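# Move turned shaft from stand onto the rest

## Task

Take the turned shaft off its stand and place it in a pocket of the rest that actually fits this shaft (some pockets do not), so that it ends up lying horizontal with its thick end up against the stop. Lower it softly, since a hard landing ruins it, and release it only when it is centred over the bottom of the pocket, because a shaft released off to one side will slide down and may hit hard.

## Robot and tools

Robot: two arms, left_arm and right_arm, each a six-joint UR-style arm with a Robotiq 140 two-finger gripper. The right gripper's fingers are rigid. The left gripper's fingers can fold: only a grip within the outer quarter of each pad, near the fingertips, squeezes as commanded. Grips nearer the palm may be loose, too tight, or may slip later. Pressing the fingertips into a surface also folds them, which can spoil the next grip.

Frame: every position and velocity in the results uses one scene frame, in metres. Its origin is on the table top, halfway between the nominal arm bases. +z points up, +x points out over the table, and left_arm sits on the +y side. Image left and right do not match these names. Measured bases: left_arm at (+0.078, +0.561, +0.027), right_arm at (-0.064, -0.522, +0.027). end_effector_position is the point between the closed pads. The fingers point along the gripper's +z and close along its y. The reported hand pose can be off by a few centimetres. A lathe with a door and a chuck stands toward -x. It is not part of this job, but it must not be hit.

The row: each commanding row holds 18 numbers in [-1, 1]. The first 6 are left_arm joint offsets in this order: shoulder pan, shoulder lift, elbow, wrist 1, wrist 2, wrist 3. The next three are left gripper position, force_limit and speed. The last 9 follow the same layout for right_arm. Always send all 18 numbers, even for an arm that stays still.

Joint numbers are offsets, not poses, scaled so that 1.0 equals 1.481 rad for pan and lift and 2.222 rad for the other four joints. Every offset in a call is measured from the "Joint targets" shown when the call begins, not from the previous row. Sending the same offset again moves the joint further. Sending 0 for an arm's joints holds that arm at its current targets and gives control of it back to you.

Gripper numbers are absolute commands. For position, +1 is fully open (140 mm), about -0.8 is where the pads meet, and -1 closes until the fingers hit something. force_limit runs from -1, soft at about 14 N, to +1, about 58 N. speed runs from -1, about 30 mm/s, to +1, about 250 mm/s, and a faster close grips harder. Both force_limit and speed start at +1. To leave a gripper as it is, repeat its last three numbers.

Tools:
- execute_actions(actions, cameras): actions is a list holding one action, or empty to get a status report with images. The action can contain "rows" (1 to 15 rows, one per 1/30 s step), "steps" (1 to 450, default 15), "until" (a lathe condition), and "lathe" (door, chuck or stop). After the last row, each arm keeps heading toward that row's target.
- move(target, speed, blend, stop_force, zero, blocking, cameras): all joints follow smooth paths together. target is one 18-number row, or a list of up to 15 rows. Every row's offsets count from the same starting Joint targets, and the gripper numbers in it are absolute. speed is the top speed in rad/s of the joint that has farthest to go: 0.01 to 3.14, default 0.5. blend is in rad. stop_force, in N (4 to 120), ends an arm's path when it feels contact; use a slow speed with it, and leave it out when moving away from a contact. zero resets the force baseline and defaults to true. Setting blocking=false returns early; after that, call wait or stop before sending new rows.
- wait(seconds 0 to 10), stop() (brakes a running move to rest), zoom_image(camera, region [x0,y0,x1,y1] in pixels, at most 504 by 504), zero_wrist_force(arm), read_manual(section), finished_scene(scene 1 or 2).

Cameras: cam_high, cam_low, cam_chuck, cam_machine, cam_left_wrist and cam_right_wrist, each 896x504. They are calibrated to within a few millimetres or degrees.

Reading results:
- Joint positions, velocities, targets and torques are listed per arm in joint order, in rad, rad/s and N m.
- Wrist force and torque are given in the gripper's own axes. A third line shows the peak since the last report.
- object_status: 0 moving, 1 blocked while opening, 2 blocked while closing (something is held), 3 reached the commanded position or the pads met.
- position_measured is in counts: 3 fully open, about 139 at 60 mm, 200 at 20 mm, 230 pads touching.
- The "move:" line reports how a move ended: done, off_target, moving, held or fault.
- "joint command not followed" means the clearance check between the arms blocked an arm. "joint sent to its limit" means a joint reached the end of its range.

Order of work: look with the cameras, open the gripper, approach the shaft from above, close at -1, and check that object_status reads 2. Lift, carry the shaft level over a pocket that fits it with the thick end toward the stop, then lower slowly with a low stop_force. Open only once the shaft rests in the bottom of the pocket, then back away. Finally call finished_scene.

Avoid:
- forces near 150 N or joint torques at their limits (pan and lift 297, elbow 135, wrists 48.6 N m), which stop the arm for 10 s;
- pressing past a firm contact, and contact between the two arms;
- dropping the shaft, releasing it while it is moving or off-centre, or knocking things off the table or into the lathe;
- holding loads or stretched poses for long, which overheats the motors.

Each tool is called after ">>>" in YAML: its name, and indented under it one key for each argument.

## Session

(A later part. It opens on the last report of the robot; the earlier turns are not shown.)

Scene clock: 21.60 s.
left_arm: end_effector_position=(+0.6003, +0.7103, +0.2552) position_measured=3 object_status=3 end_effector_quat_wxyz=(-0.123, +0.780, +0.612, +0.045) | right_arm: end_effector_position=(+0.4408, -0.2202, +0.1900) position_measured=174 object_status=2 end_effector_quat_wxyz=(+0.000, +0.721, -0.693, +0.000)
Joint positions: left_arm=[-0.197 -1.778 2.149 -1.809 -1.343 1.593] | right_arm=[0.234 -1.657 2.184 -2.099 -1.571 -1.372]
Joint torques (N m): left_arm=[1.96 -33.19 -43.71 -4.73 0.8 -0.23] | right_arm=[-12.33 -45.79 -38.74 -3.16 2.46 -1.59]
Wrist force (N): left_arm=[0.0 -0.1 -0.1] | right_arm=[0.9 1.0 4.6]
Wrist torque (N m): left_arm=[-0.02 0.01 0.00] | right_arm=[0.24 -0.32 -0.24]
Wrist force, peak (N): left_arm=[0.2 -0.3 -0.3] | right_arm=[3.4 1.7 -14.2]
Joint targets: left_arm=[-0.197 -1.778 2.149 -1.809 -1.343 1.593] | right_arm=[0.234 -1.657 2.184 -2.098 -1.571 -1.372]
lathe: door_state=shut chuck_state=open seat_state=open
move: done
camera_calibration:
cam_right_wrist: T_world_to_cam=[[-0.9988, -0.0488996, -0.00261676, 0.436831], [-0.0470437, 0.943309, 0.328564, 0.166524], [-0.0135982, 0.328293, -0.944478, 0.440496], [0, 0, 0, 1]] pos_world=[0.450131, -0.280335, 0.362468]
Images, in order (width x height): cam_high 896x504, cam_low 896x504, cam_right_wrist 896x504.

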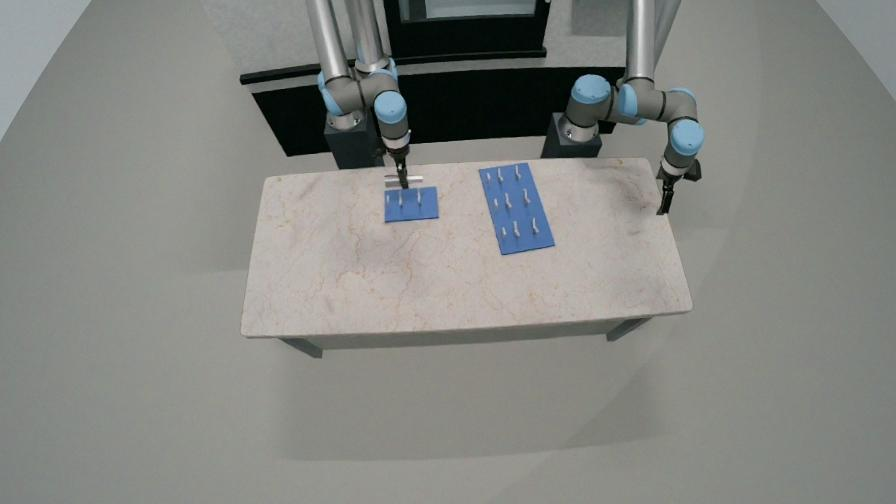

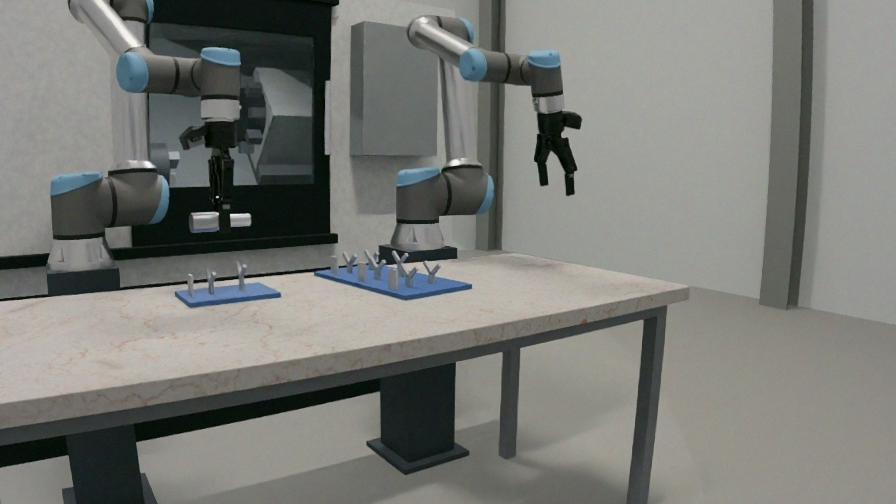

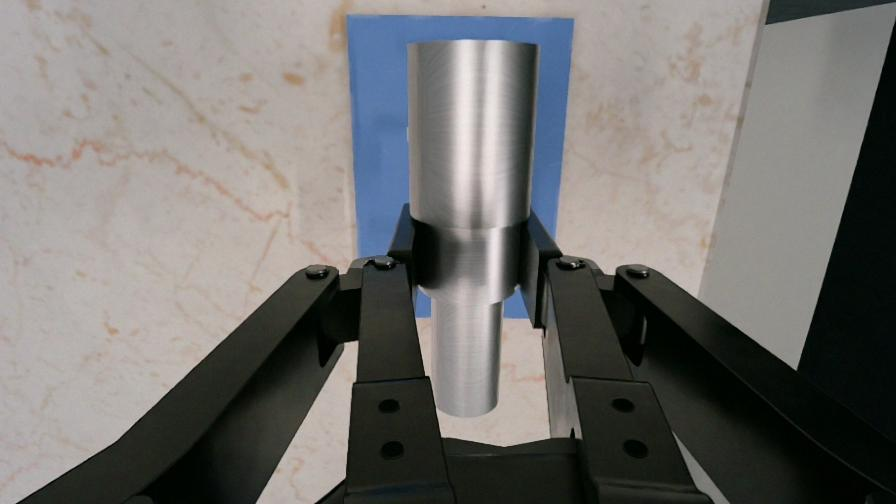

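>>> move:
  target: [0,0,0,0,0,0,1,1,1,0.3676,0.3429,-0.2742,0.0457,0,0.2086,-1,0,-1]
  speed: 0.5
  cameras: ["cam_right_wrist"]

>>> zoom_image:
  camera: "cam_right_wrist"
  region: [190, 0, 440, 250]

>>> move:
  target: [0,0,0,0,0,0,1,1,1,-0.0762,0.1031,-0.1066,0.0379,0,-0.0508,-1,0,-1]
  speed: 0.4
  cameras: ["cam_right_wrist"]

>>> zoom_image:
  camera: "cam_right_wrist"
  region: [480, 0, 730, 250]

Scene clock: 25.63 s.
left_arm: end_effector_position=(+0.6003, +0.7103, +0.2552) position_measured=3 object_status=3 end_effector_quat_wxyz=(-0.123, +0.780, +0.612, +0.045) | right_arm: end_effector_position=(+0.4458, +0.2299, +0.1900) position_measured=174 object_status=2 end_effector_quat_wxyz=(+0.000, +0.748, -0.664, +0.000)
Joint positions: left_arm=[-0.197 -1.778 2.149 -1.809 -1.343 1.593] | right_arm=[0.779 -1.149 1.575 -1.997 -1.571 -0.908]
Joint torques (N m): left_arm=[0.07 -32.59 -43.52 -4.68 1.08 -0.04] | right_arm=[11.81 -80.44 -55.7 -8.04 0.95 1.13]
Wrist force (N): left_arm=[0.4 0.0 -0.4] | right_arm=[0.8 0.9 5.3]
Wrist torque (N m): left_arm=[0.00 -0.08 0.01] | right_arm=[0.23 -0.25 0.02]
Wrist force, peak (N): left_arm=[0.0 -0.2 -0.5] | right_arm=[-8.1 2.8 6.4]
Joint targets: left_arm=[-0.197 -1.778 2.149 -1.809 -1.343 1.593] | right_arm=[0.779 -1.149 1.575 -1.997 -1.571 -0.908]
lathe: door_state=shut chuck_state=open seat_state=open
move: done
camera_calibration:
cam_right_wrist: T_world_to_cam=[[-0.991572, -0.129537, -0.0022749, 0.479053], [-0.123091, 0.93646, 0.328468, -0.222304], [-0.0404184, 0.325979, -0.944512, 0.3053], [0, 0, 0, 1]] pos_world=[0.459992, 0.170712, 0.362469]
Images, in order (width x height): cam_right_wrist 896x504.

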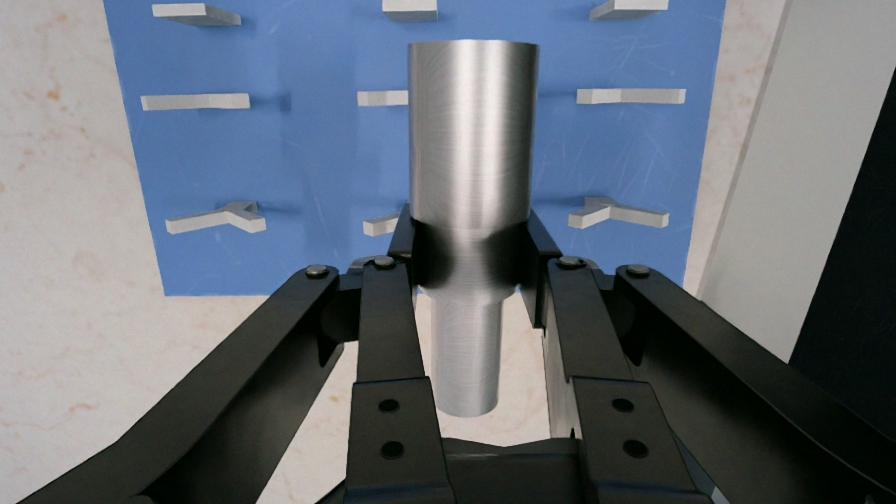

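Scaled by 2.016 from the camera's 896x504 image, which has a finer 1280x720 frame.

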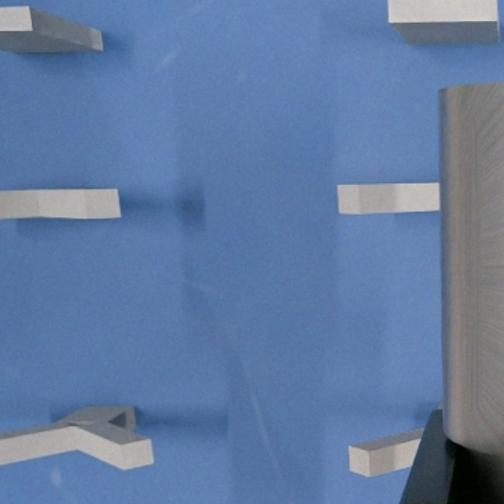

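Scene clock: 26.70 s.
left_arm: end_effector_position=(+0.6003, +0.7103, +0.2552) position_measured=3 object_status=3 end_effector_quat_wxyz=(-0.123, +0.780, +0.612, +0.045) | right_arm: end_effector_position=(+0.6055, +0.2301, +0.1899) position_measured=174 object_status=2 end_effector_quat_wxyz=(+0.000, +0.748, -0.664, +0.000)
Joint positions: left_arm=[-0.197 -1.778 2.149 -1.809 -1.343 1.593] | right_arm=[0.666 -0.996 1.338 -1.913 -1.571 -1.021]
Joint torques (N m): left_arm=[1.38 -30.84 -43.04 -4.72 0.86 -0.21] | right_arm=[-12.88 -91.43 -54.55 -7.31 -2.9 -0.17]
Wrist force (N): left_arm=[-0.1 0.0 -0.2] | right_arm=[0.6 0.9 5.1]
Wrist torque (N m): left_arm=[0.00 0.02 0.00] | right_arm=[0.24 -0.24 -0.24]
Wrist force, peak (N): left_arm=[0.3 0.0 -0.3] | right_arm=[0.3 6.8 5.4]
Joint targets: left_arm=[-0.197 -1.778 2.149 -1.809 -1.343 1.593] | right_arm=[0.666 -0.996 1.338 -1.913 -1.571 -1.021]
lathe: door_state=shut chuck_state=open seat_state=open
move: done
camera_calibration:
cam_right_wrist: T_world_to_cam=[[-0.991572, -0.129537, -0.0022749, 0.637519], [-0.123091, 0.93646, 0.328468, -0.202694], [-0.0404184, 0.325979, -0.944512, 0.311632], [0, 0, 0, 1]] pos_world=[0.619792, 0.170812, 0.362369]
Images, in order (width x height): cam_right_wrist 896x504.

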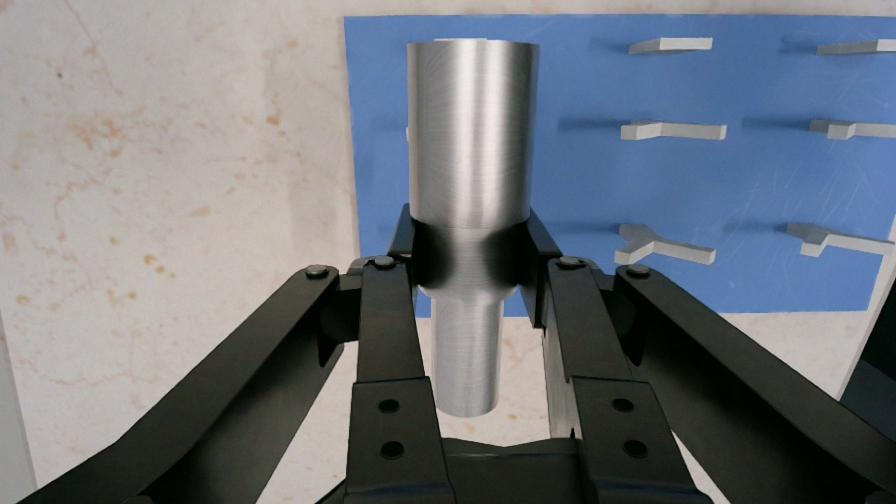

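Scaled by 2.016 from the camera's 896x504 image, which has a finer 1280x720 frame.

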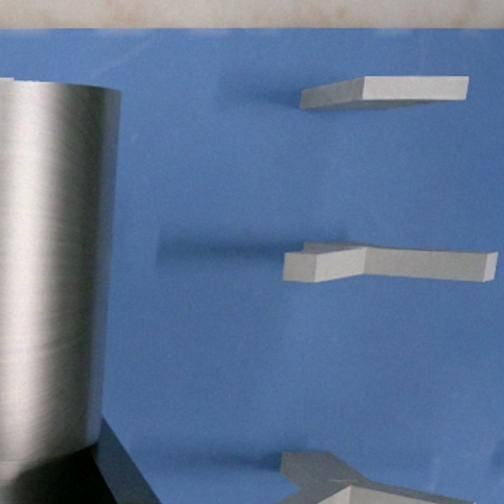

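>>> zoom_image:
  camera: "cam_right_wrist"
  region: [605, 100, 745, 170]

>>> zoom_image:
  camera: "cam_right_wrist"
  region: [600, 205, 740, 275]

>>> zoom_image:
  camera: "cam_right_wrist"
  region: [615, 20, 735, 80]

>>> zoom_image:
  camera: "cam_right_wrist"
  region: [770, 100, 896, 270]

Scaled by 3.600 from the camera's 896x504 image, which has a finer 1280x720 frame.

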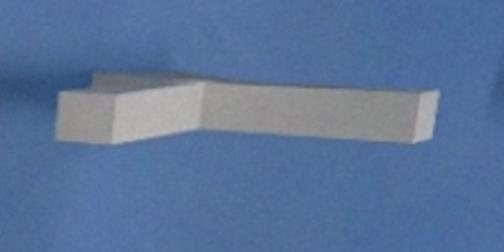

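Scaled by 3.600 from the camera's 896x504 image, which has a finer 1280x720 frame.

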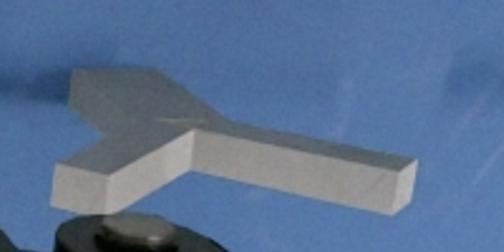

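Scaled by 4.200 from the camera's 896x504 image, which has a finer 1280x720 frame.

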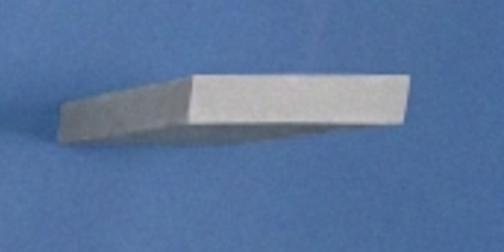

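Scaled by 2.965 from the camera's 896x504 image, which has a finer 1280x720 frame.

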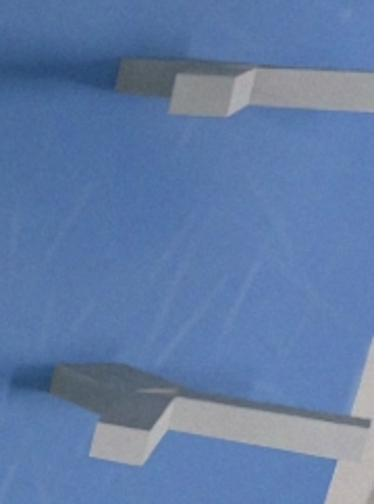

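>>> move:
  target: [0,0,0,0,0,0,1,1,1,0.1040,-0.1306,0.1335,-0.0464,0,0.0648,-1,0,-1]
  speed: 0.4
  cameras: ["cam_right_wrist"]

>>> zoom_image:
  camera: "cam_right_wrist"
  region: [270, 60, 410, 130]

>>> zoom_image:
  camera: "cam_right_wrist"
  region: [270, 190, 410, 260]

>>> zoom_image:
  camera: "cam_right_wrist"
  region: [280, 0, 420, 70]

Scene clock: 30.13 s.
left_arm: end_effector_position=(+0.6003, +0.7103, +0.2552) position_measured=3 object_status=3 end_effector_quat_wxyz=(-0.123, +0.780, +0.612, +0.045) | right_arm: end_effector_position=(+0.3958, +0.2302, +0.1899) position_measured=174 object_status=2 end_effector_quat_wxyz=(+0.000, +0.751, -0.660, +0.000)
Joint positions: left_arm=[-0.197 -1.778 2.149 -1.809 -1.343 1.593] | right_arm=[0.82 -1.19 1.635 -2.016 -1.571 -0.877]
Joint torques (N m): left_arm=[-0.1 -29.7 -44.7 -4.61 0.95 -0.21] | right_arm=[10.42 -94.72 -36.73 -2.83 2.01 -0.08]
Wrist force (N): left_arm=[0.2 0.0 0.0] | right_arm=[0.3 1.4 4.8]
Wrist torque (N m): left_arm=[0.01 -0.04 0.00] | right_arm=[0.34 -0.17 0.02]
Wrist force, peak (N): left_arm=[0.5 0.0 -0.2] | right_arm=[0.3 7.2 5.1]
Joint targets: left_arm=[-0.197 -1.778 2.149 -1.809 -1.343 1.593] | right_arm=[0.820 -1.190 1.635 -2.016 -1.571 -0.877]
lathe: door_state=shut chuck_state=open seat_state=open
move: done
camera_calibration:
cam_right_wrist: T_world_to_cam=[[-0.990217, -0.139516, -0.00246873, 0.431335], [-0.132577, 0.935154, 0.328496, -0.224633], [-0.0435219, 0.32561, -0.944502, 0.304512], [0, 0, 0, 1]] pos_world=[0.410587, 0.171093, 0.362469]
Images, in order (width x height): cam_right_wrist 896x504.

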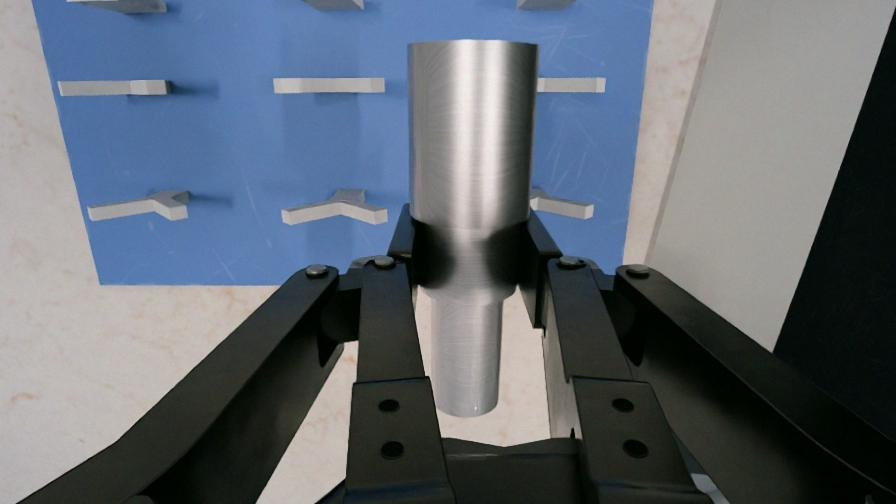

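Scaled by 3.600 from the camera's 896x504 image, which has a finer 1280x720 frame.

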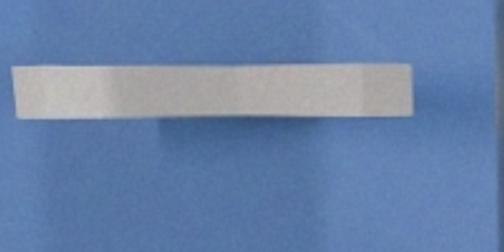

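Scaled by 3.600 from the camera's 896x504 image, which has a finer 1280x720 frame.

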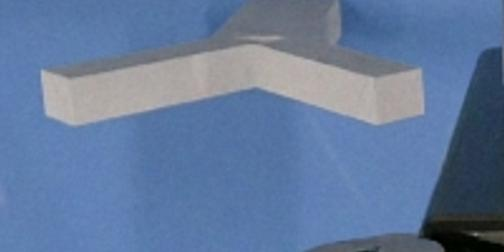

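Scaled by 3.600 from the camera's 896x504 image, which has a finer 1280x720 frame.

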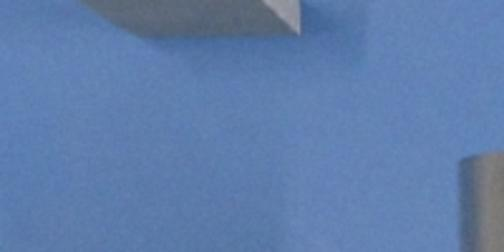

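>>> move:
  target:
    - [0,0,0,0,0,0,1,1,1,-0.0537,0.0315,-0.0309,0.0099,0,-0.0412,-1,0,-1]
    - [0,0,0,0,0,0,1,1,1,-0.0537,0.0757,-0.0003,-0.0502,0,-0.0412,-1,0,-1]
  speed: 0.25
  blend: [0.02,0]
  cameras: ["cam_right_wrist","cam_low"]

>>> zoom_image:
  camera: "cam_low"
  region: [320, 210, 470, 310]

>>> zoom_image:
  camera: "cam_right_wrist"
  region: [350, 0, 590, 320]

Scene clock: 32.87 s.
left_arm: end_effector_position=(+0.6003, +0.7103, +0.2552) position_measured=3 object_status=3 end_effector_quat_wxyz=(-0.123, +0.780, +0.612, +0.045) | right_arm: end_effector_position=(+0.4772, +0.2127, +0.1050) position_measured=174 object_status=2 end_effector_quat_wxyz=(+0.000, +0.755, -0.655, +0.000)
Joint positions: left_arm=[-0.197 -1.778 2.149 -1.809 -1.343 1.593] | right_arm=[0.74 -1.078 1.634 -2.127 -1.571 -0.969]
Joint torques (N m): left_arm=[0.76 -31.33 -43.68 -4.54 1.11 -0.23] | right_arm=[-2.63 -86.92 -46.76 -5.57 0.16 -0.83]
Wrist force (N): left_arm=[0.1 -0.2 -0.2] | right_arm=[0.9 1.2 4.9]
Wrist torque (N m): left_arm=[-0.03 -0.01 0.00] | right_arm=[0.30 -0.31 -0.21]
Wrist force, peak (N): left_arm=[-0.4 -0.2 -0.3] | right_arm=[0.9 1.6 9.2]
Joint targets: left_arm=[-0.197 -1.778 2.149 -1.809 -1.343 1.593] | right_arm=[0.740 -1.078 1.634 -2.127 -1.571 -0.969]
lathe: door_state=shut chuck_state=open seat_state=open
move: done
camera_calibration:
cam_right_wrist: T_world_to_cam=[[-0.988464, -0.15144, -0.00225813, 0.510928], [-0.143773, 0.933524, 0.328423, -0.163934], [-0.0476285, 0.324959, -0.944528, 0.235541], [0, 0, 0, 1]] pos_world=[0.492683, 0.15387, 0.277469]
Images, in order (width x height): cam_low 896x504, cam_right_wrist 896x504.

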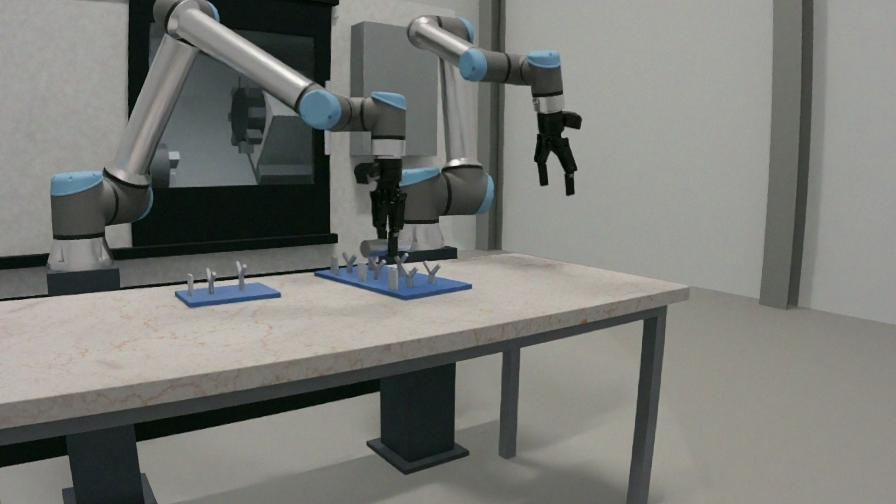

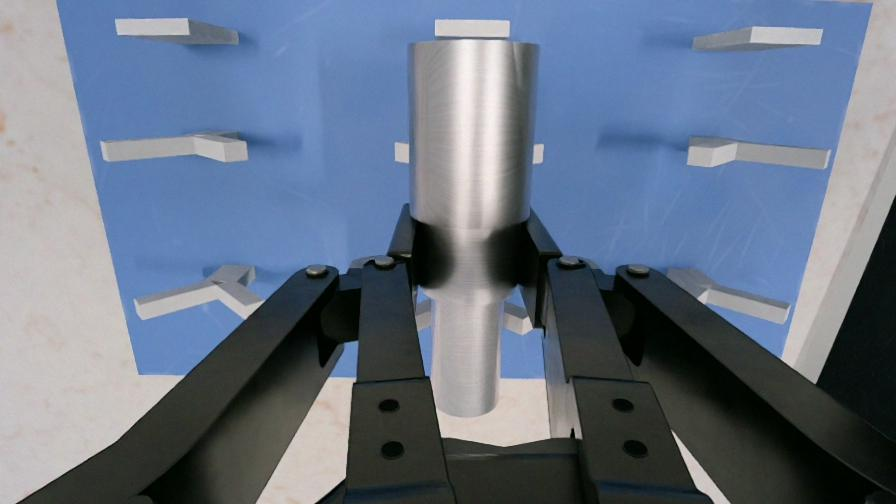

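Scaled by 3.360 from the camera's 896x504 image, which has a finer 1280x720 frame.

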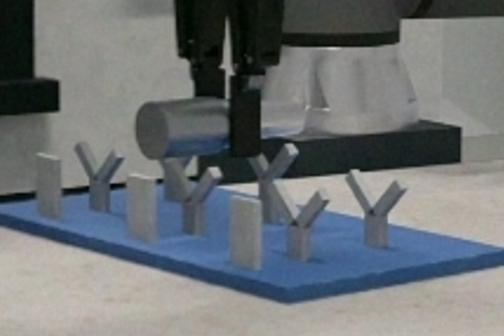

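Scaled by 1.575 from the camera's 896x504 image, which has a finer 1280x720 frame.

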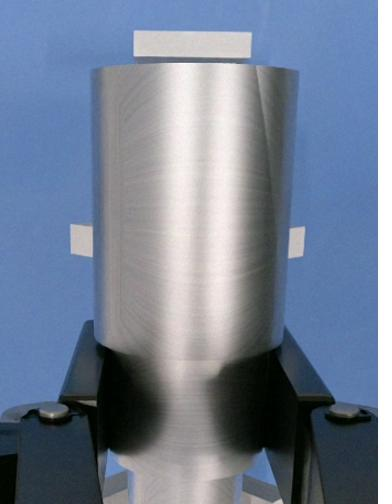

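>>> zoom_image:
  camera: "cam_right_wrist"
  region: [400, 280, 550, 355]

>>> zoom_image:
  camera: "cam_right_wrist"
  region: [380, 100, 560, 190]

Scaled by 3.360 from the camera's 896x504 image, which has a finer 1280x720 frame.

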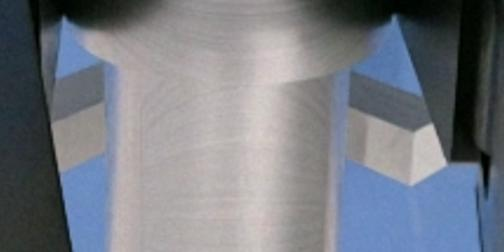

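Scaled by 2.800 from the camera's 896x504 image, which has a finer 1280x720 frame.

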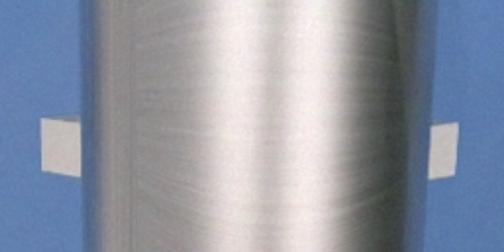

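>>> move:
  target: [0,0,0,0,0,0,1,1,1,0.0005,0.0090,0.0058,-0.0117,0,0.0004,-1,0,-1]
  speed: 0.05
  stop_force: 8
  cameras: ["cam_right_wrist"]

>>> zoom_image:
  camera: "cam_right_wrist"
  region: [380, 0, 560, 190]

>>> zoom_image:
  camera: "cam_right_wrist"
  region: [400, 280, 550, 355]

Scene clock: 36.80 s.
left_arm: end_effector_position=(+0.6003, +0.7103, +0.2552) position_measured=3 object_status=3 end_effector_quat_wxyz=(-0.123, +0.780, +0.612, +0.045) | right_arm: end_effector_position=(+0.4759, +0.2125, +0.0884) position_measured=174 object_status=2 end_effector_quat_wxyz=(+0.000, +0.755, -0.655, +0.000)
Joint positions: left_arm=[-0.197 -1.778 2.149 -1.809 -1.343 1.593] | right_arm=[0.741 -1.064 1.647 -2.153 -1.571 -0.968]
Joint torques (N m): left_arm=[0.49 -33.56 -43.46 -4.55 1.13 -0.15] | right_arm=[14.47 -101.66 -52.55 -1.86 -2.57 0.33]
Wrist force (N): left_arm=[-0.3 -0.1 -0.1] | right_arm=[0.3 1.1 4.8]
Wrist torque (N m): left_arm=[-0.01 0.06 0.00] | right_arm=[0.28 -0.17 -0.25]
Wrist force, peak (N): left_arm=[-0.2 -0.2 -0.4] | right_arm=[0.2 1.4 6.0]
Joint targets: left_arm=[-0.197 -1.778 2.149 -1.809 -1.343 1.593] | right_arm=[0.741 -1.064 1.647 -2.153 -1.571 -0.968]
lathe: door_state=shut chuck_state=open seat_state=open
move: done
camera_calibration:
cam_right_wrist: T_world_to_cam=[[-0.988494, -0.151247, -0.00217395, 0.509622], [-0.143568, 0.933587, 0.328335, -0.158495], [-0.0476301, 0.324869, -0.944559, 0.22002], [0, 0, 0, 1]] pos_world=[0.491483, 0.15357, 0.260969]
Images, in order (width x height): cam_right_wrist 896x504.

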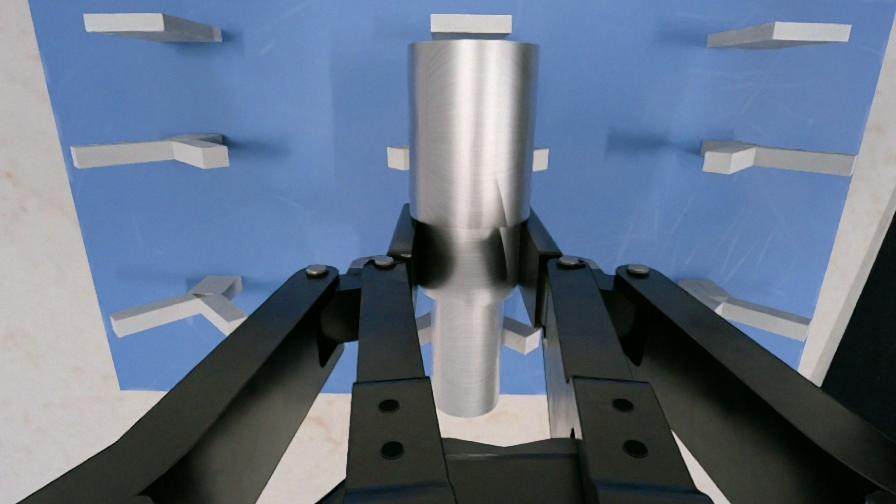

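Scaled by 2.653 from the camera's 896x504 image, which has a finer 1280x720 frame.

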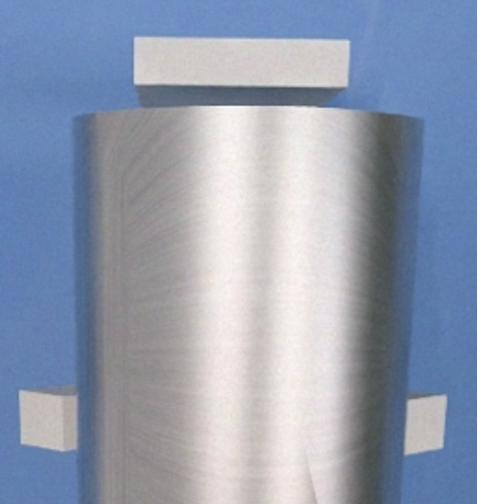

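Scaled by 3.360 from the camera's 896x504 image, which has a finer 1280x720 frame.

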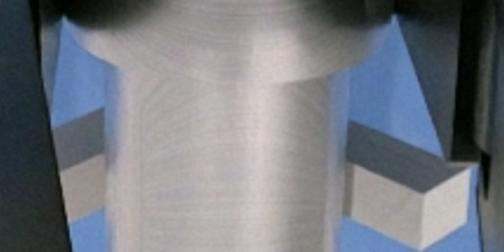

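>>> move:
  target: [0,0,0,0,0,0,1,1,1,0,0.0024,0.0012,-0.0028,0,0,-1,0,-1]
  speed: 0.015
  stop_force: 8

>>> move:
  target: [0,0,0,0,0,0,1,1,1,-0.0057,-0.0060,0.0064,-0.0024,0,-0.0038,-1,0,-1]
  speed: 0.01
  stop_force: 5
  cameras: ["cam_right_wrist"]

>>> zoom_image:
  camera: "cam_right_wrist"
  region: [380, 0, 560, 190]

Scene clock: 38.43 s.
left_arm: end_effector_position=(+0.6003, +0.7103, +0.2552) position_measured=3 object_status=3 end_effector_quat_wxyz=(-0.123, +0.780, +0.612, +0.045) | right_arm: end_effector_position=(+0.4759, +0.2124, +0.0843) position_measured=174 object_status=2 end_effector_quat_wxyz=(+0.000, +0.755, -0.655, +0.000)
Joint positions: left_arm=[-0.197 -1.778 2.149 -1.809 -1.343 1.593] | right_arm=[0.741 -1.061 1.65 -2.159 -1.571 -0.968]
Joint torques (N m): left_arm=[1.96 -29.72 -43.46 -4.59 0.91 -0.48] | right_arm=[12.38 -98.01 -41.51 -1.79 -2.64 -0.51]
Wrist force (N): left_arm=[0.1 0.0 -0.3] | right_arm=[0.5 1.2 4.9]
Wrist torque (N m): left_arm=[0.02 -0.02 0.00] | right_arm=[0.30 -0.21 -0.24]
Wrist force, peak (N): left_arm=[0.0 -0.5 -0.2] | right_arm=[0.7 1.4 5.2]
Joint targets: left_arm=[-0.197 -1.778 2.149 -1.809 -1.343 1.593] | right_arm=[0.741 -1.061 1.650 -2.159 -1.571 -0.968]
lathe: door_state=shut chuck_state=open seat_state=open
move: done

Scene clock: 40.53 s.
left_arm: end_effector_position=(+0.6003, +0.7103, +0.2552) position_measured=3 object_status=3 end_effector_quat_wxyz=(-0.123, +0.780, +0.612, +0.045) | right_arm: end_effector_position=(+0.4769, +0.2062, +0.0845) position_measured=174 object_status=2 end_effector_quat_wxyz=(+0.000, +0.755, -0.655, +0.000)
Joint positions: left_arm=[-0.197 -1.778 2.149 -1.809 -1.343 1.593] | right_arm=[0.735 -1.067 1.66 -2.163 -1.571 -0.974]
Joint torques (N m): left_arm=[3.19 -31.1 -44.02 -4.71 0.98 -0.58] | right_arm=[11.37 -79.25 -48.3 -0.16 -2.42 1.76]
Wrist force (N): left_arm=[0.1 -0.1 -0.4] | right_arm=[-6.4 0.5 3.0]
Wrist torque (N m): left_arm=[-0.01 -0.03 0.00] | right_arm=[0.30 -0.31 0.07]
Wrist force, peak (N): left_arm=[0.5 -0.2 -0.3] | right_arm=[-12.1 0.9 3.0]
Joint targets: left_arm=[-0.197 -1.778 2.149 -1.809 -1.343 1.593] | right_arm=[0.735 -1.067 1.660 -2.163 -1.571 -0.974]
lathe: door_state=shut chuck_state=open seat_state=open
move: contact (right_arm)
camera_calibration:
cam_right_wrist: T_world_to_cam=[[-0.988494, -0.151242, -0.00218824, 0.509569], [-0.143563, 0.933557, 0.328423, -0.151285], [-0.0476284, 0.324959, -0.944528, 0.218277], [0, 0, 0, 1]] pos_world=[0.492383, 0.14737, 0.256969]
Images, in order (width x height): cam_right_wrist 896x504.

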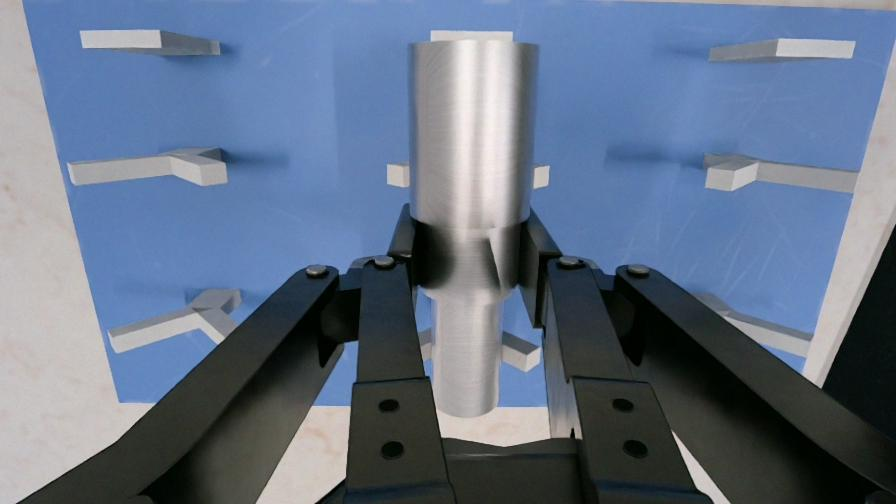

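Scaled by 2.653 from the camera's 896x504 image, which has a finer 1280x720 frame.

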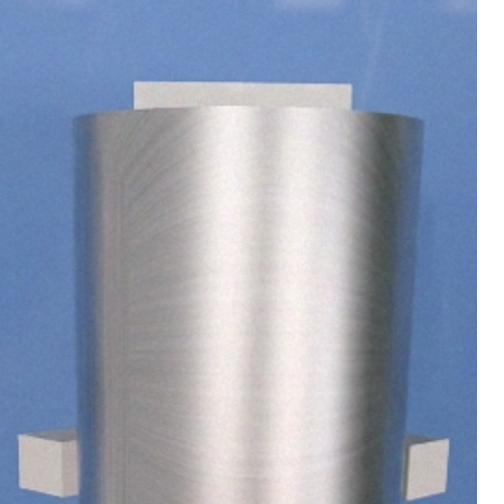

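>>> move:
  target: [0,0,0,0,0,0,1,1,1,0.00035,0.00037,-0.00039,0.00015,0,0.00023,-1,0,-1]
  speed: 0.01

>>> move:
  target: [0,0,0,0,0,0,1,1,1,0,0.0036,0.0018,-0.0042,0,0,-1,0,-1]
  speed: 0.01
  stop_force: 6
  cameras: ["cam_right_wrist"]

>>> zoom_image:
  camera: "cam_right_wrist"
  region: [380, 0, 560, 190]

Scene clock: 41.50 s.
left_arm: end_effector_position=(+0.6003, +0.7103, +0.2552) position_measured=3 object_status=3 end_effector_quat_wxyz=(-0.123, +0.780, +0.612, +0.045) | right_arm: end_effector_position=(+0.4768, +0.2068, +0.0844) position_measured=174 object_status=2 end_effector_quat_wxyz=(+0.000, +0.755, -0.655, +0.000)
Joint positions: left_arm=[-0.197 -1.778 2.149 -1.809 -1.343 1.593] | right_arm=[0.736 -1.066 1.659 -2.163 -1.571 -0.973]
Joint torques (N m): left_arm=[2.47 -31.15 -43.88 -4.74 1.2 -0.43] | right_arm=[12.47 -82.3 -50.31 -1.75 -2.34 2.53]
Wrist force (N): left_arm=[-0.2 0.1 -0.2] | right_arm=[1.5 1.7 5.3]
Wrist torque (N m): left_arm=[0.03 0.05 0.00] | right_arm=[0.41 -0.42 -0.06]
Wrist force, peak (N): left_arm=[-0.1 -0.3 -0.3] | right_arm=[-6.7 0.2 4.5]
Joint targets: left_arm=[-0.197 -1.778 2.149 -1.809 -1.343 1.593] | right_arm=[0.736 -1.066 1.659 -2.163 -1.571 -0.973]
lathe: door_state=shut chuck_state=open seat_state=open
move: done

Scene clock: 42.53 s.
left_arm: end_effector_position=(+0.6003, +0.7103, +0.2552) position_measured=3 object_status=3 end_effector_quat_wxyz=(-0.123, +0.780, +0.612, +0.045) | right_arm: end_effector_position=(+0.4768, +0.2068, +0.0826) position_measured=174 object_status=2 end_effector_quat_wxyz=(+0.000, +0.755, -0.655, +0.000)
Joint positions: left_arm=[-0.197 -1.778 2.149 -1.809 -1.343 1.593] | right_arm=[0.736 -1.065 1.66 -2.166 -1.571 -0.973]
Joint torques (N m): left_arm=[1.68 -32.34 -43.89 -4.6 1.26 -0.18] | right_arm=[10.82 -86.55 -42.78 -0.34 -2.55 1.75]
Wrist force (N): left_arm=[0.2 -0.2 0.0] | right_arm=[2.3 2.1 -12.3]
Wrist torque (N m): left_arm=[-0.04 -0.05 0.00] | right_arm=[0.26 -0.40 0.15]
Wrist force, peak (N): left_arm=[-0.1 0.0 -0.5] | right_arm=[6.7 8.8 -16.6]
Joint targets: left_arm=[-0.197 -1.778 2.149 -1.809 -1.343 1.593] | right_arm=[0.736 -1.065 1.660 -2.166 -1.571 -0.973]
lathe: door_state=shut chuck_state=open seat_state=open
move: contact (right_arm)
camera_calibration:
cam_right_wrist: T_world_to_cam=[[-0.988494, -0.151242, -0.00218836, 0.509557], [-0.143563, 0.933557, 0.328423, -0.151268], [-0.0476284, 0.324959, -0.944528, 0.216377], [0, 0, 0, 1]] pos_world=[0.492283, 0.14797, 0.255169]
Images, in order (width x height): cam_right_wrist 896x504.

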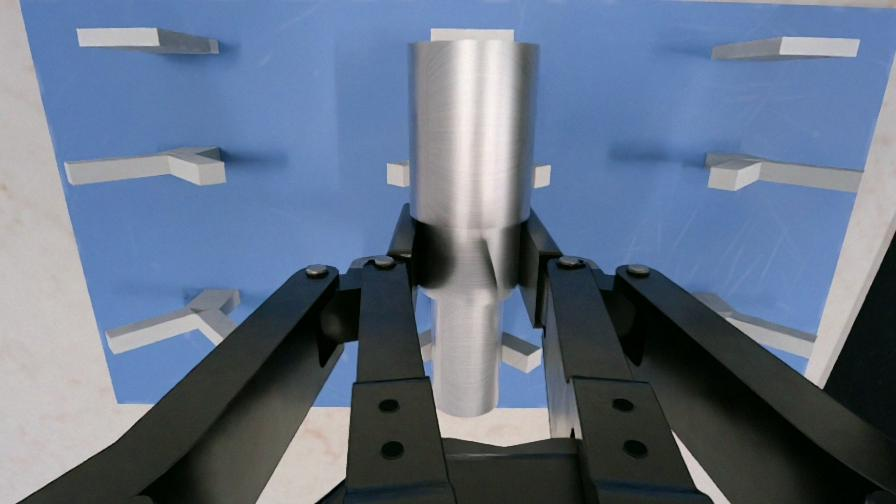

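Scaled by 2.653 from the camera's 896x504 image, which has a finer 1280x720 frame.

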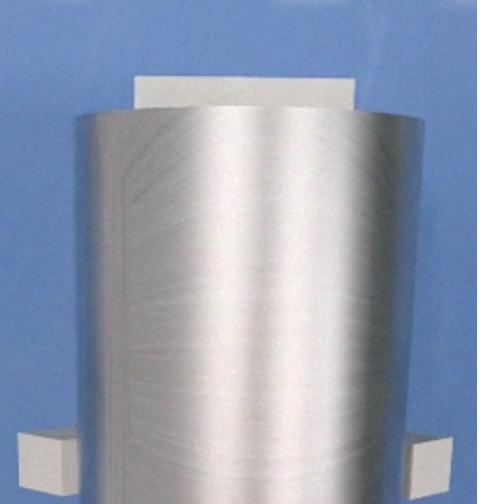

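>>> move:
  target: [0,0,0,0,0,0,1,1,1,0,-0.00018,-0.00009,0.00021,0,0,-1,0,-1]
  speed: 0.01

Scene clock: 43.30 s.
left_arm: end_effector_position=(+0.6003, +0.7103, +0.2552) position_measured=3 object_status=3 end_effector_quat_wxyz=(-0.123, +0.780, +0.612, +0.045) | right_arm: end_effector_position=(+0.4768, +0.2068, +0.0829) position_measured=174 object_status=2 end_effector_quat_wxyz=(+0.000, +0.755, -0.655, +0.000)
Joint positions: left_arm=[-0.197 -1.778 2.149 -1.809 -1.343 1.593] | right_arm=[0.736 -1.065 1.66 -2.165 -1.571 -0.973]
Joint torques (N m): left_arm=[0.36 -30.71 -43.43 -4.78 0.84 -0.43] | right_arm=[12.5 -101.1 -49.22 -2.44 -2.53 1.82]
Wrist force (N): left_arm=[0.0 0.0 -0.1] | right_arm=[0.6 -1.3 4.4]
Wrist torque (N m): left_arm=[0.01 0.01 0.00] | right_arm=[0.44 -0.50 0.05]
Wrist force, peak (N): left_arm=[0.2 -0.1 -0.5] | right_arm=[2.4 2.0 -11.6]
Joint targets: left_arm=[-0.197 -1.778 2.149 -1.809 -1.343 1.593] | right_arm=[0.736 -1.065 1.660 -2.165 -1.571 -0.973]
lathe: door_state=shut chuck_state=open seat_state=open
move: done

>>> move:
  target: [0,0,0,0,0,0,1,1,1,0,0.00008,0.00004,-0.00009,0,0,-1,0,-1]
  speed: 0.01

Scene clock: 43.93 s.
left_arm: end_effector_position=(+0.6003, +0.7103, +0.2552) position_measured=3 object_status=3 end_effector_quat_wxyz=(-0.123, +0.780, +0.612, +0.045) | right_arm: end_effector_position=(+0.4768, +0.2069, +0.0829) position_measured=174 object_status=2 end_effector_quat_wxyz=(+0.000, +0.755, -0.655, +0.000)
Joint positions: left_arm=[-0.197 -1.778 2.149 -1.809 -1.343 1.593] | right_arm=[0.736 -1.065 1.66 -2.165 -1.571 -0.973]
Joint torques (N m): left_arm=[1.89 -32.67 -43.79 -4.77 1.15 -0.6] | right_arm=[13 -83.55 -37.04 -8.24 -2.75 2.05]
Wrist force (N): left_arm=[0.1 0.2 -0.4] | right_arm=[2.1 1.7 4.4]
Wrist torque (N m): left_arm=[0.05 -0.03 0.00] | right_arm=[0.41 -0.51 -0.05]
Wrist force, peak (N): left_arm=[0.1 -0.5 -0.1] | right_arm=[2.2 0.6 5.3]
Joint targets: left_arm=[-0.197 -1.778 2.149 -1.809 -1.343 1.593] | right_arm=[0.736 -1.065 1.660 -2.165 -1.571 -0.973]
lathe: door_state=shut chuck_state=open seat_state=open
move: done

Friction hysteresis; lower a bit more.

>>> move:
  target: [0,0,0,0,0,0,1,1,1,0,0.00012,0.00006,-0.00014,0,0,-1,0,-1]
  speed: 0.01

Scene clock: 44.53 s.
left_arm: end_effector_position=(+0.6003, +0.7103, +0.2552) position_measured=3 object_status=3 end_effector_quat_wxyz=(-0.123, +0.780, +0.612, +0.045) | right_arm: end_effector_position=(+0.4768, +0.2068, +0.0827) position_measured=174 object_status=2 end_effector_quat_wxyz=(+0.000, +0.755, -0.655, +0.000)
Joint positions: left_arm=[-0.197 -1.778 2.149 -1.809 -1.343 1.593] | right_arm=[0.736 -1.065 1.66 -2.166 -1.571 -0.973]
Joint torques (N m): left_arm=[0.8 -33.2 -44.1 -4.86 1.15 -0.45] | right_arm=[11.85 -75.27 -28.51 -7.65 -2.4 1.93]
Wrist force (N): left_arm=[0.0 0.1 -0.2] | right_arm=[2.8 4.0 -3.1]
Wrist torque (N m): left_arm=[0.04 0.00 0.00] | right_arm=[0.38 -0.50 0.06]
Wrist force, peak (N): left_arm=[-0.2 0.1 -0.4] | right_arm=[3.5 5.0 -1.7]
Joint targets: left_arm=[-0.197 -1.778 2.149 -1.809 -1.343 1.593] | right_arm=[0.736 -1.065 1.660 -2.166 -1.571 -0.973]
lathe: door_state=shut chuck_state=open seat_state=open
move: done

>>> move:
  target: [0,0,0,0,0,0,1,1,1,0,0,0,0,0,0,0.0,-1,-1]
  cameras: ["cam_right_wrist"]

>>> zoom_image:
  camera: "cam_right_wrist"
  region: [370, 0, 570, 190]

Scene clock: 46.00 s.
left_arm: end_effector_position=(+0.6003, +0.7103, +0.2552) position_measured=3 object_status=3 end_effector_quat_wxyz=(-0.123, +0.780, +0.612, +0.045) | right_arm: end_effector_position=(+0.4768, +0.2068, +0.0826) position_measured=129 object_status=0 end_effector_quat_wxyz=(+0.000, +0.755, -0.655, +0.000)
Joint positions: left_arm=[-0.197 -1.778 2.149 -1.809 -1.343 1.593] | right_arm=[0.736 -1.065 1.66 -2.166 -1.571 -0.973]
Joint torques (N m): left_arm=[1.78 -32.33 -43.91 -4.82 0.97 -0.6] | right_arm=[12.04 -88.42 -36.98 -4.89 -2.34 2.02]
Wrist force (N): left_arm=[0.1 -0.1 0.1] | right_arm=[1.7 1.9 0.9]
Wrist torque (N m): left_arm=[-0.02 -0.01 0.00] | right_arm=[0.45 -0.39 -0.06]
Wrist force, peak (N): left_arm=[-0.3 -0.2 -0.4] | right_arm=[2.7 4.4 -3.8]
Joint targets: left_arm=[-0.197 -1.778 2.149 -1.809 -1.343 1.593] | right_arm=[0.736 -1.065 1.660 -2.166 -1.571 -0.973]
lathe: door_state=shut chuck_state=open seat_state=open
move: done
camera_calibration:
cam_right_wrist: T_world_to_cam=[[-0.988494, -0.151242, -0.00218836, 0.509557], [-0.143563, 0.933557, 0.328423, -0.151235], [-0.0476284, 0.324959, -0.944528, 0.216282], [0, 0, 0, 1]] pos_world=[0.492283, 0.14797, 0.255069]
Images, in order (width x height): cam_right_wrist 896x504.

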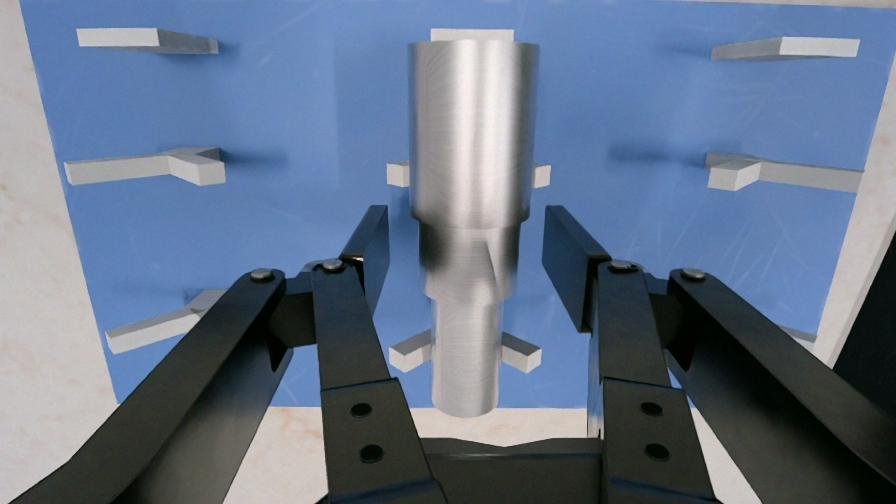

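Scaled by 2.520 from the camera's 896x504 image, which has a finer 1280x720 frame.

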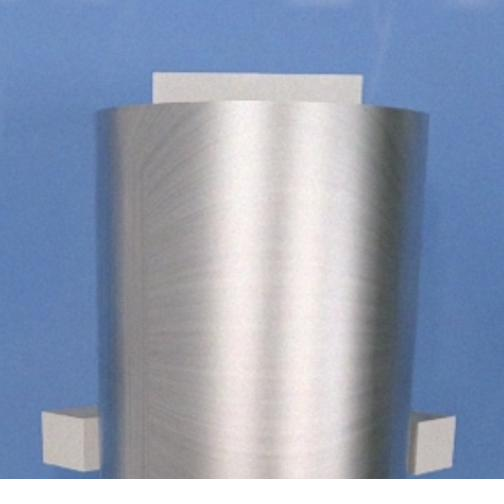

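>>> move:
  target: [0,0,0,0,0,0,1,1,1,0,-0.0485,-0.0288,0.0612,0,0,0.0,-1,-1]
  speed: 0.2
  cameras: ["cam_right_wrist","cam_low"]

>>> zoom_image:
  camera: "cam_low"
  region: [330, 230, 450, 310]

>>> zoom_image:
  camera: "cam_right_wrist"
  region: [380, 30, 560, 210]

Scene clock: 47.40 s.
left_arm: end_effector_position=(+0.6003, +0.7103, +0.2552) position_measured=3 object_status=3 end_effector_quat_wxyz=(-0.123, +0.780, +0.612, +0.045) | right_arm: end_effector_position=(+0.4767, +0.2067, +0.1696) position_measured=129 object_status=3 end_effector_quat_wxyz=(+0.000, +0.755, -0.655, +0.000)
Joint positions: left_arm=[-0.197 -1.778 2.149 -1.809 -1.343 1.593] | right_arm=[0.736 -1.137 1.596 -2.03 -1.571 -0.973]
Joint torques (N m): left_arm=[2.8 -31.51 -44.08 -4.76 1.23 -0.49] | right_arm=[11.94 -85.93 -34.48 -5.06 -2.64 2.12]
Wrist force (N): left_arm=[0.2 -0.3 -0.1] | right_arm=[1.7 1.9 0.7]
Wrist torque (N m): left_arm=[-0.05 -0.05 0.00] | right_arm=[0.45 -0.37 -0.06]
Wrist force, peak (N): left_arm=[0.1 -0.3 -0.4] | right_arm=[1.9 2.4 3.8]
Joint targets: left_arm=[-0.197 -1.778 2.149 -1.809 -1.343 1.593] | right_arm=[0.736 -1.137 1.596 -2.030 -1.571 -0.973]
lathe: door_state=shut chuck_state=open seat_state=open
move: done
camera_calibration:
cam_right_wrist: T_world_to_cam=[[-0.988494, -0.151242, -0.00218836, 0.509618], [-0.143563, 0.933557, 0.328423, -0.179636], [-0.0476284, 0.324959, -0.944528, 0.298517], [0, 0, 0, 1]] pos_world=[0.492183, 0.14777, 0.342069]
Images, in order (width x height): cam_low 896x504, cam_right_wrist 896x504.

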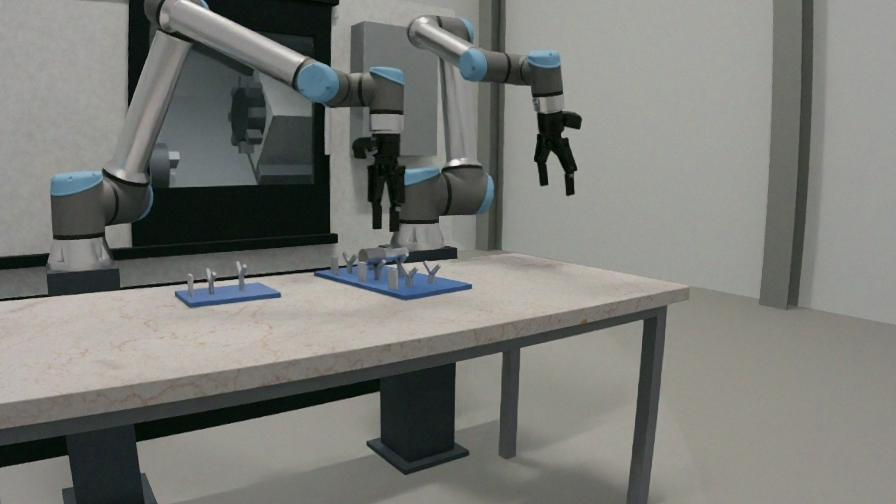

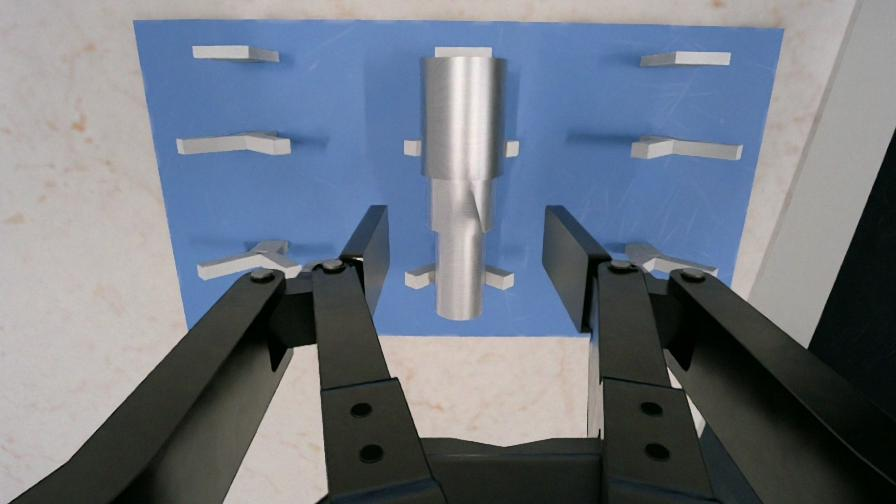

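Scaled by 4.200 from the camera's 896x504 image, which has a finer 1280x720 frame.

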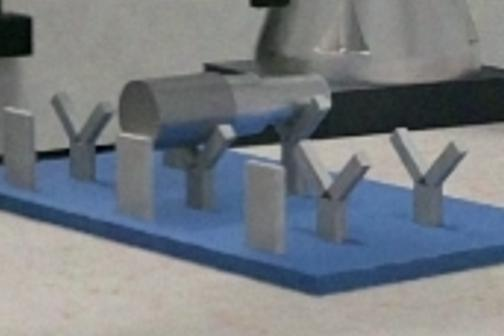

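Scaled by 2.800 from the camera's 896x504 image, which has a finer 1280x720 frame.

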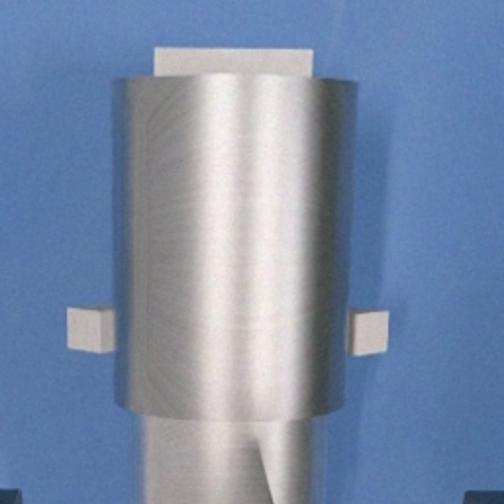

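>>> finished_scene:
  scene: 2

The scene is finished: the task was done.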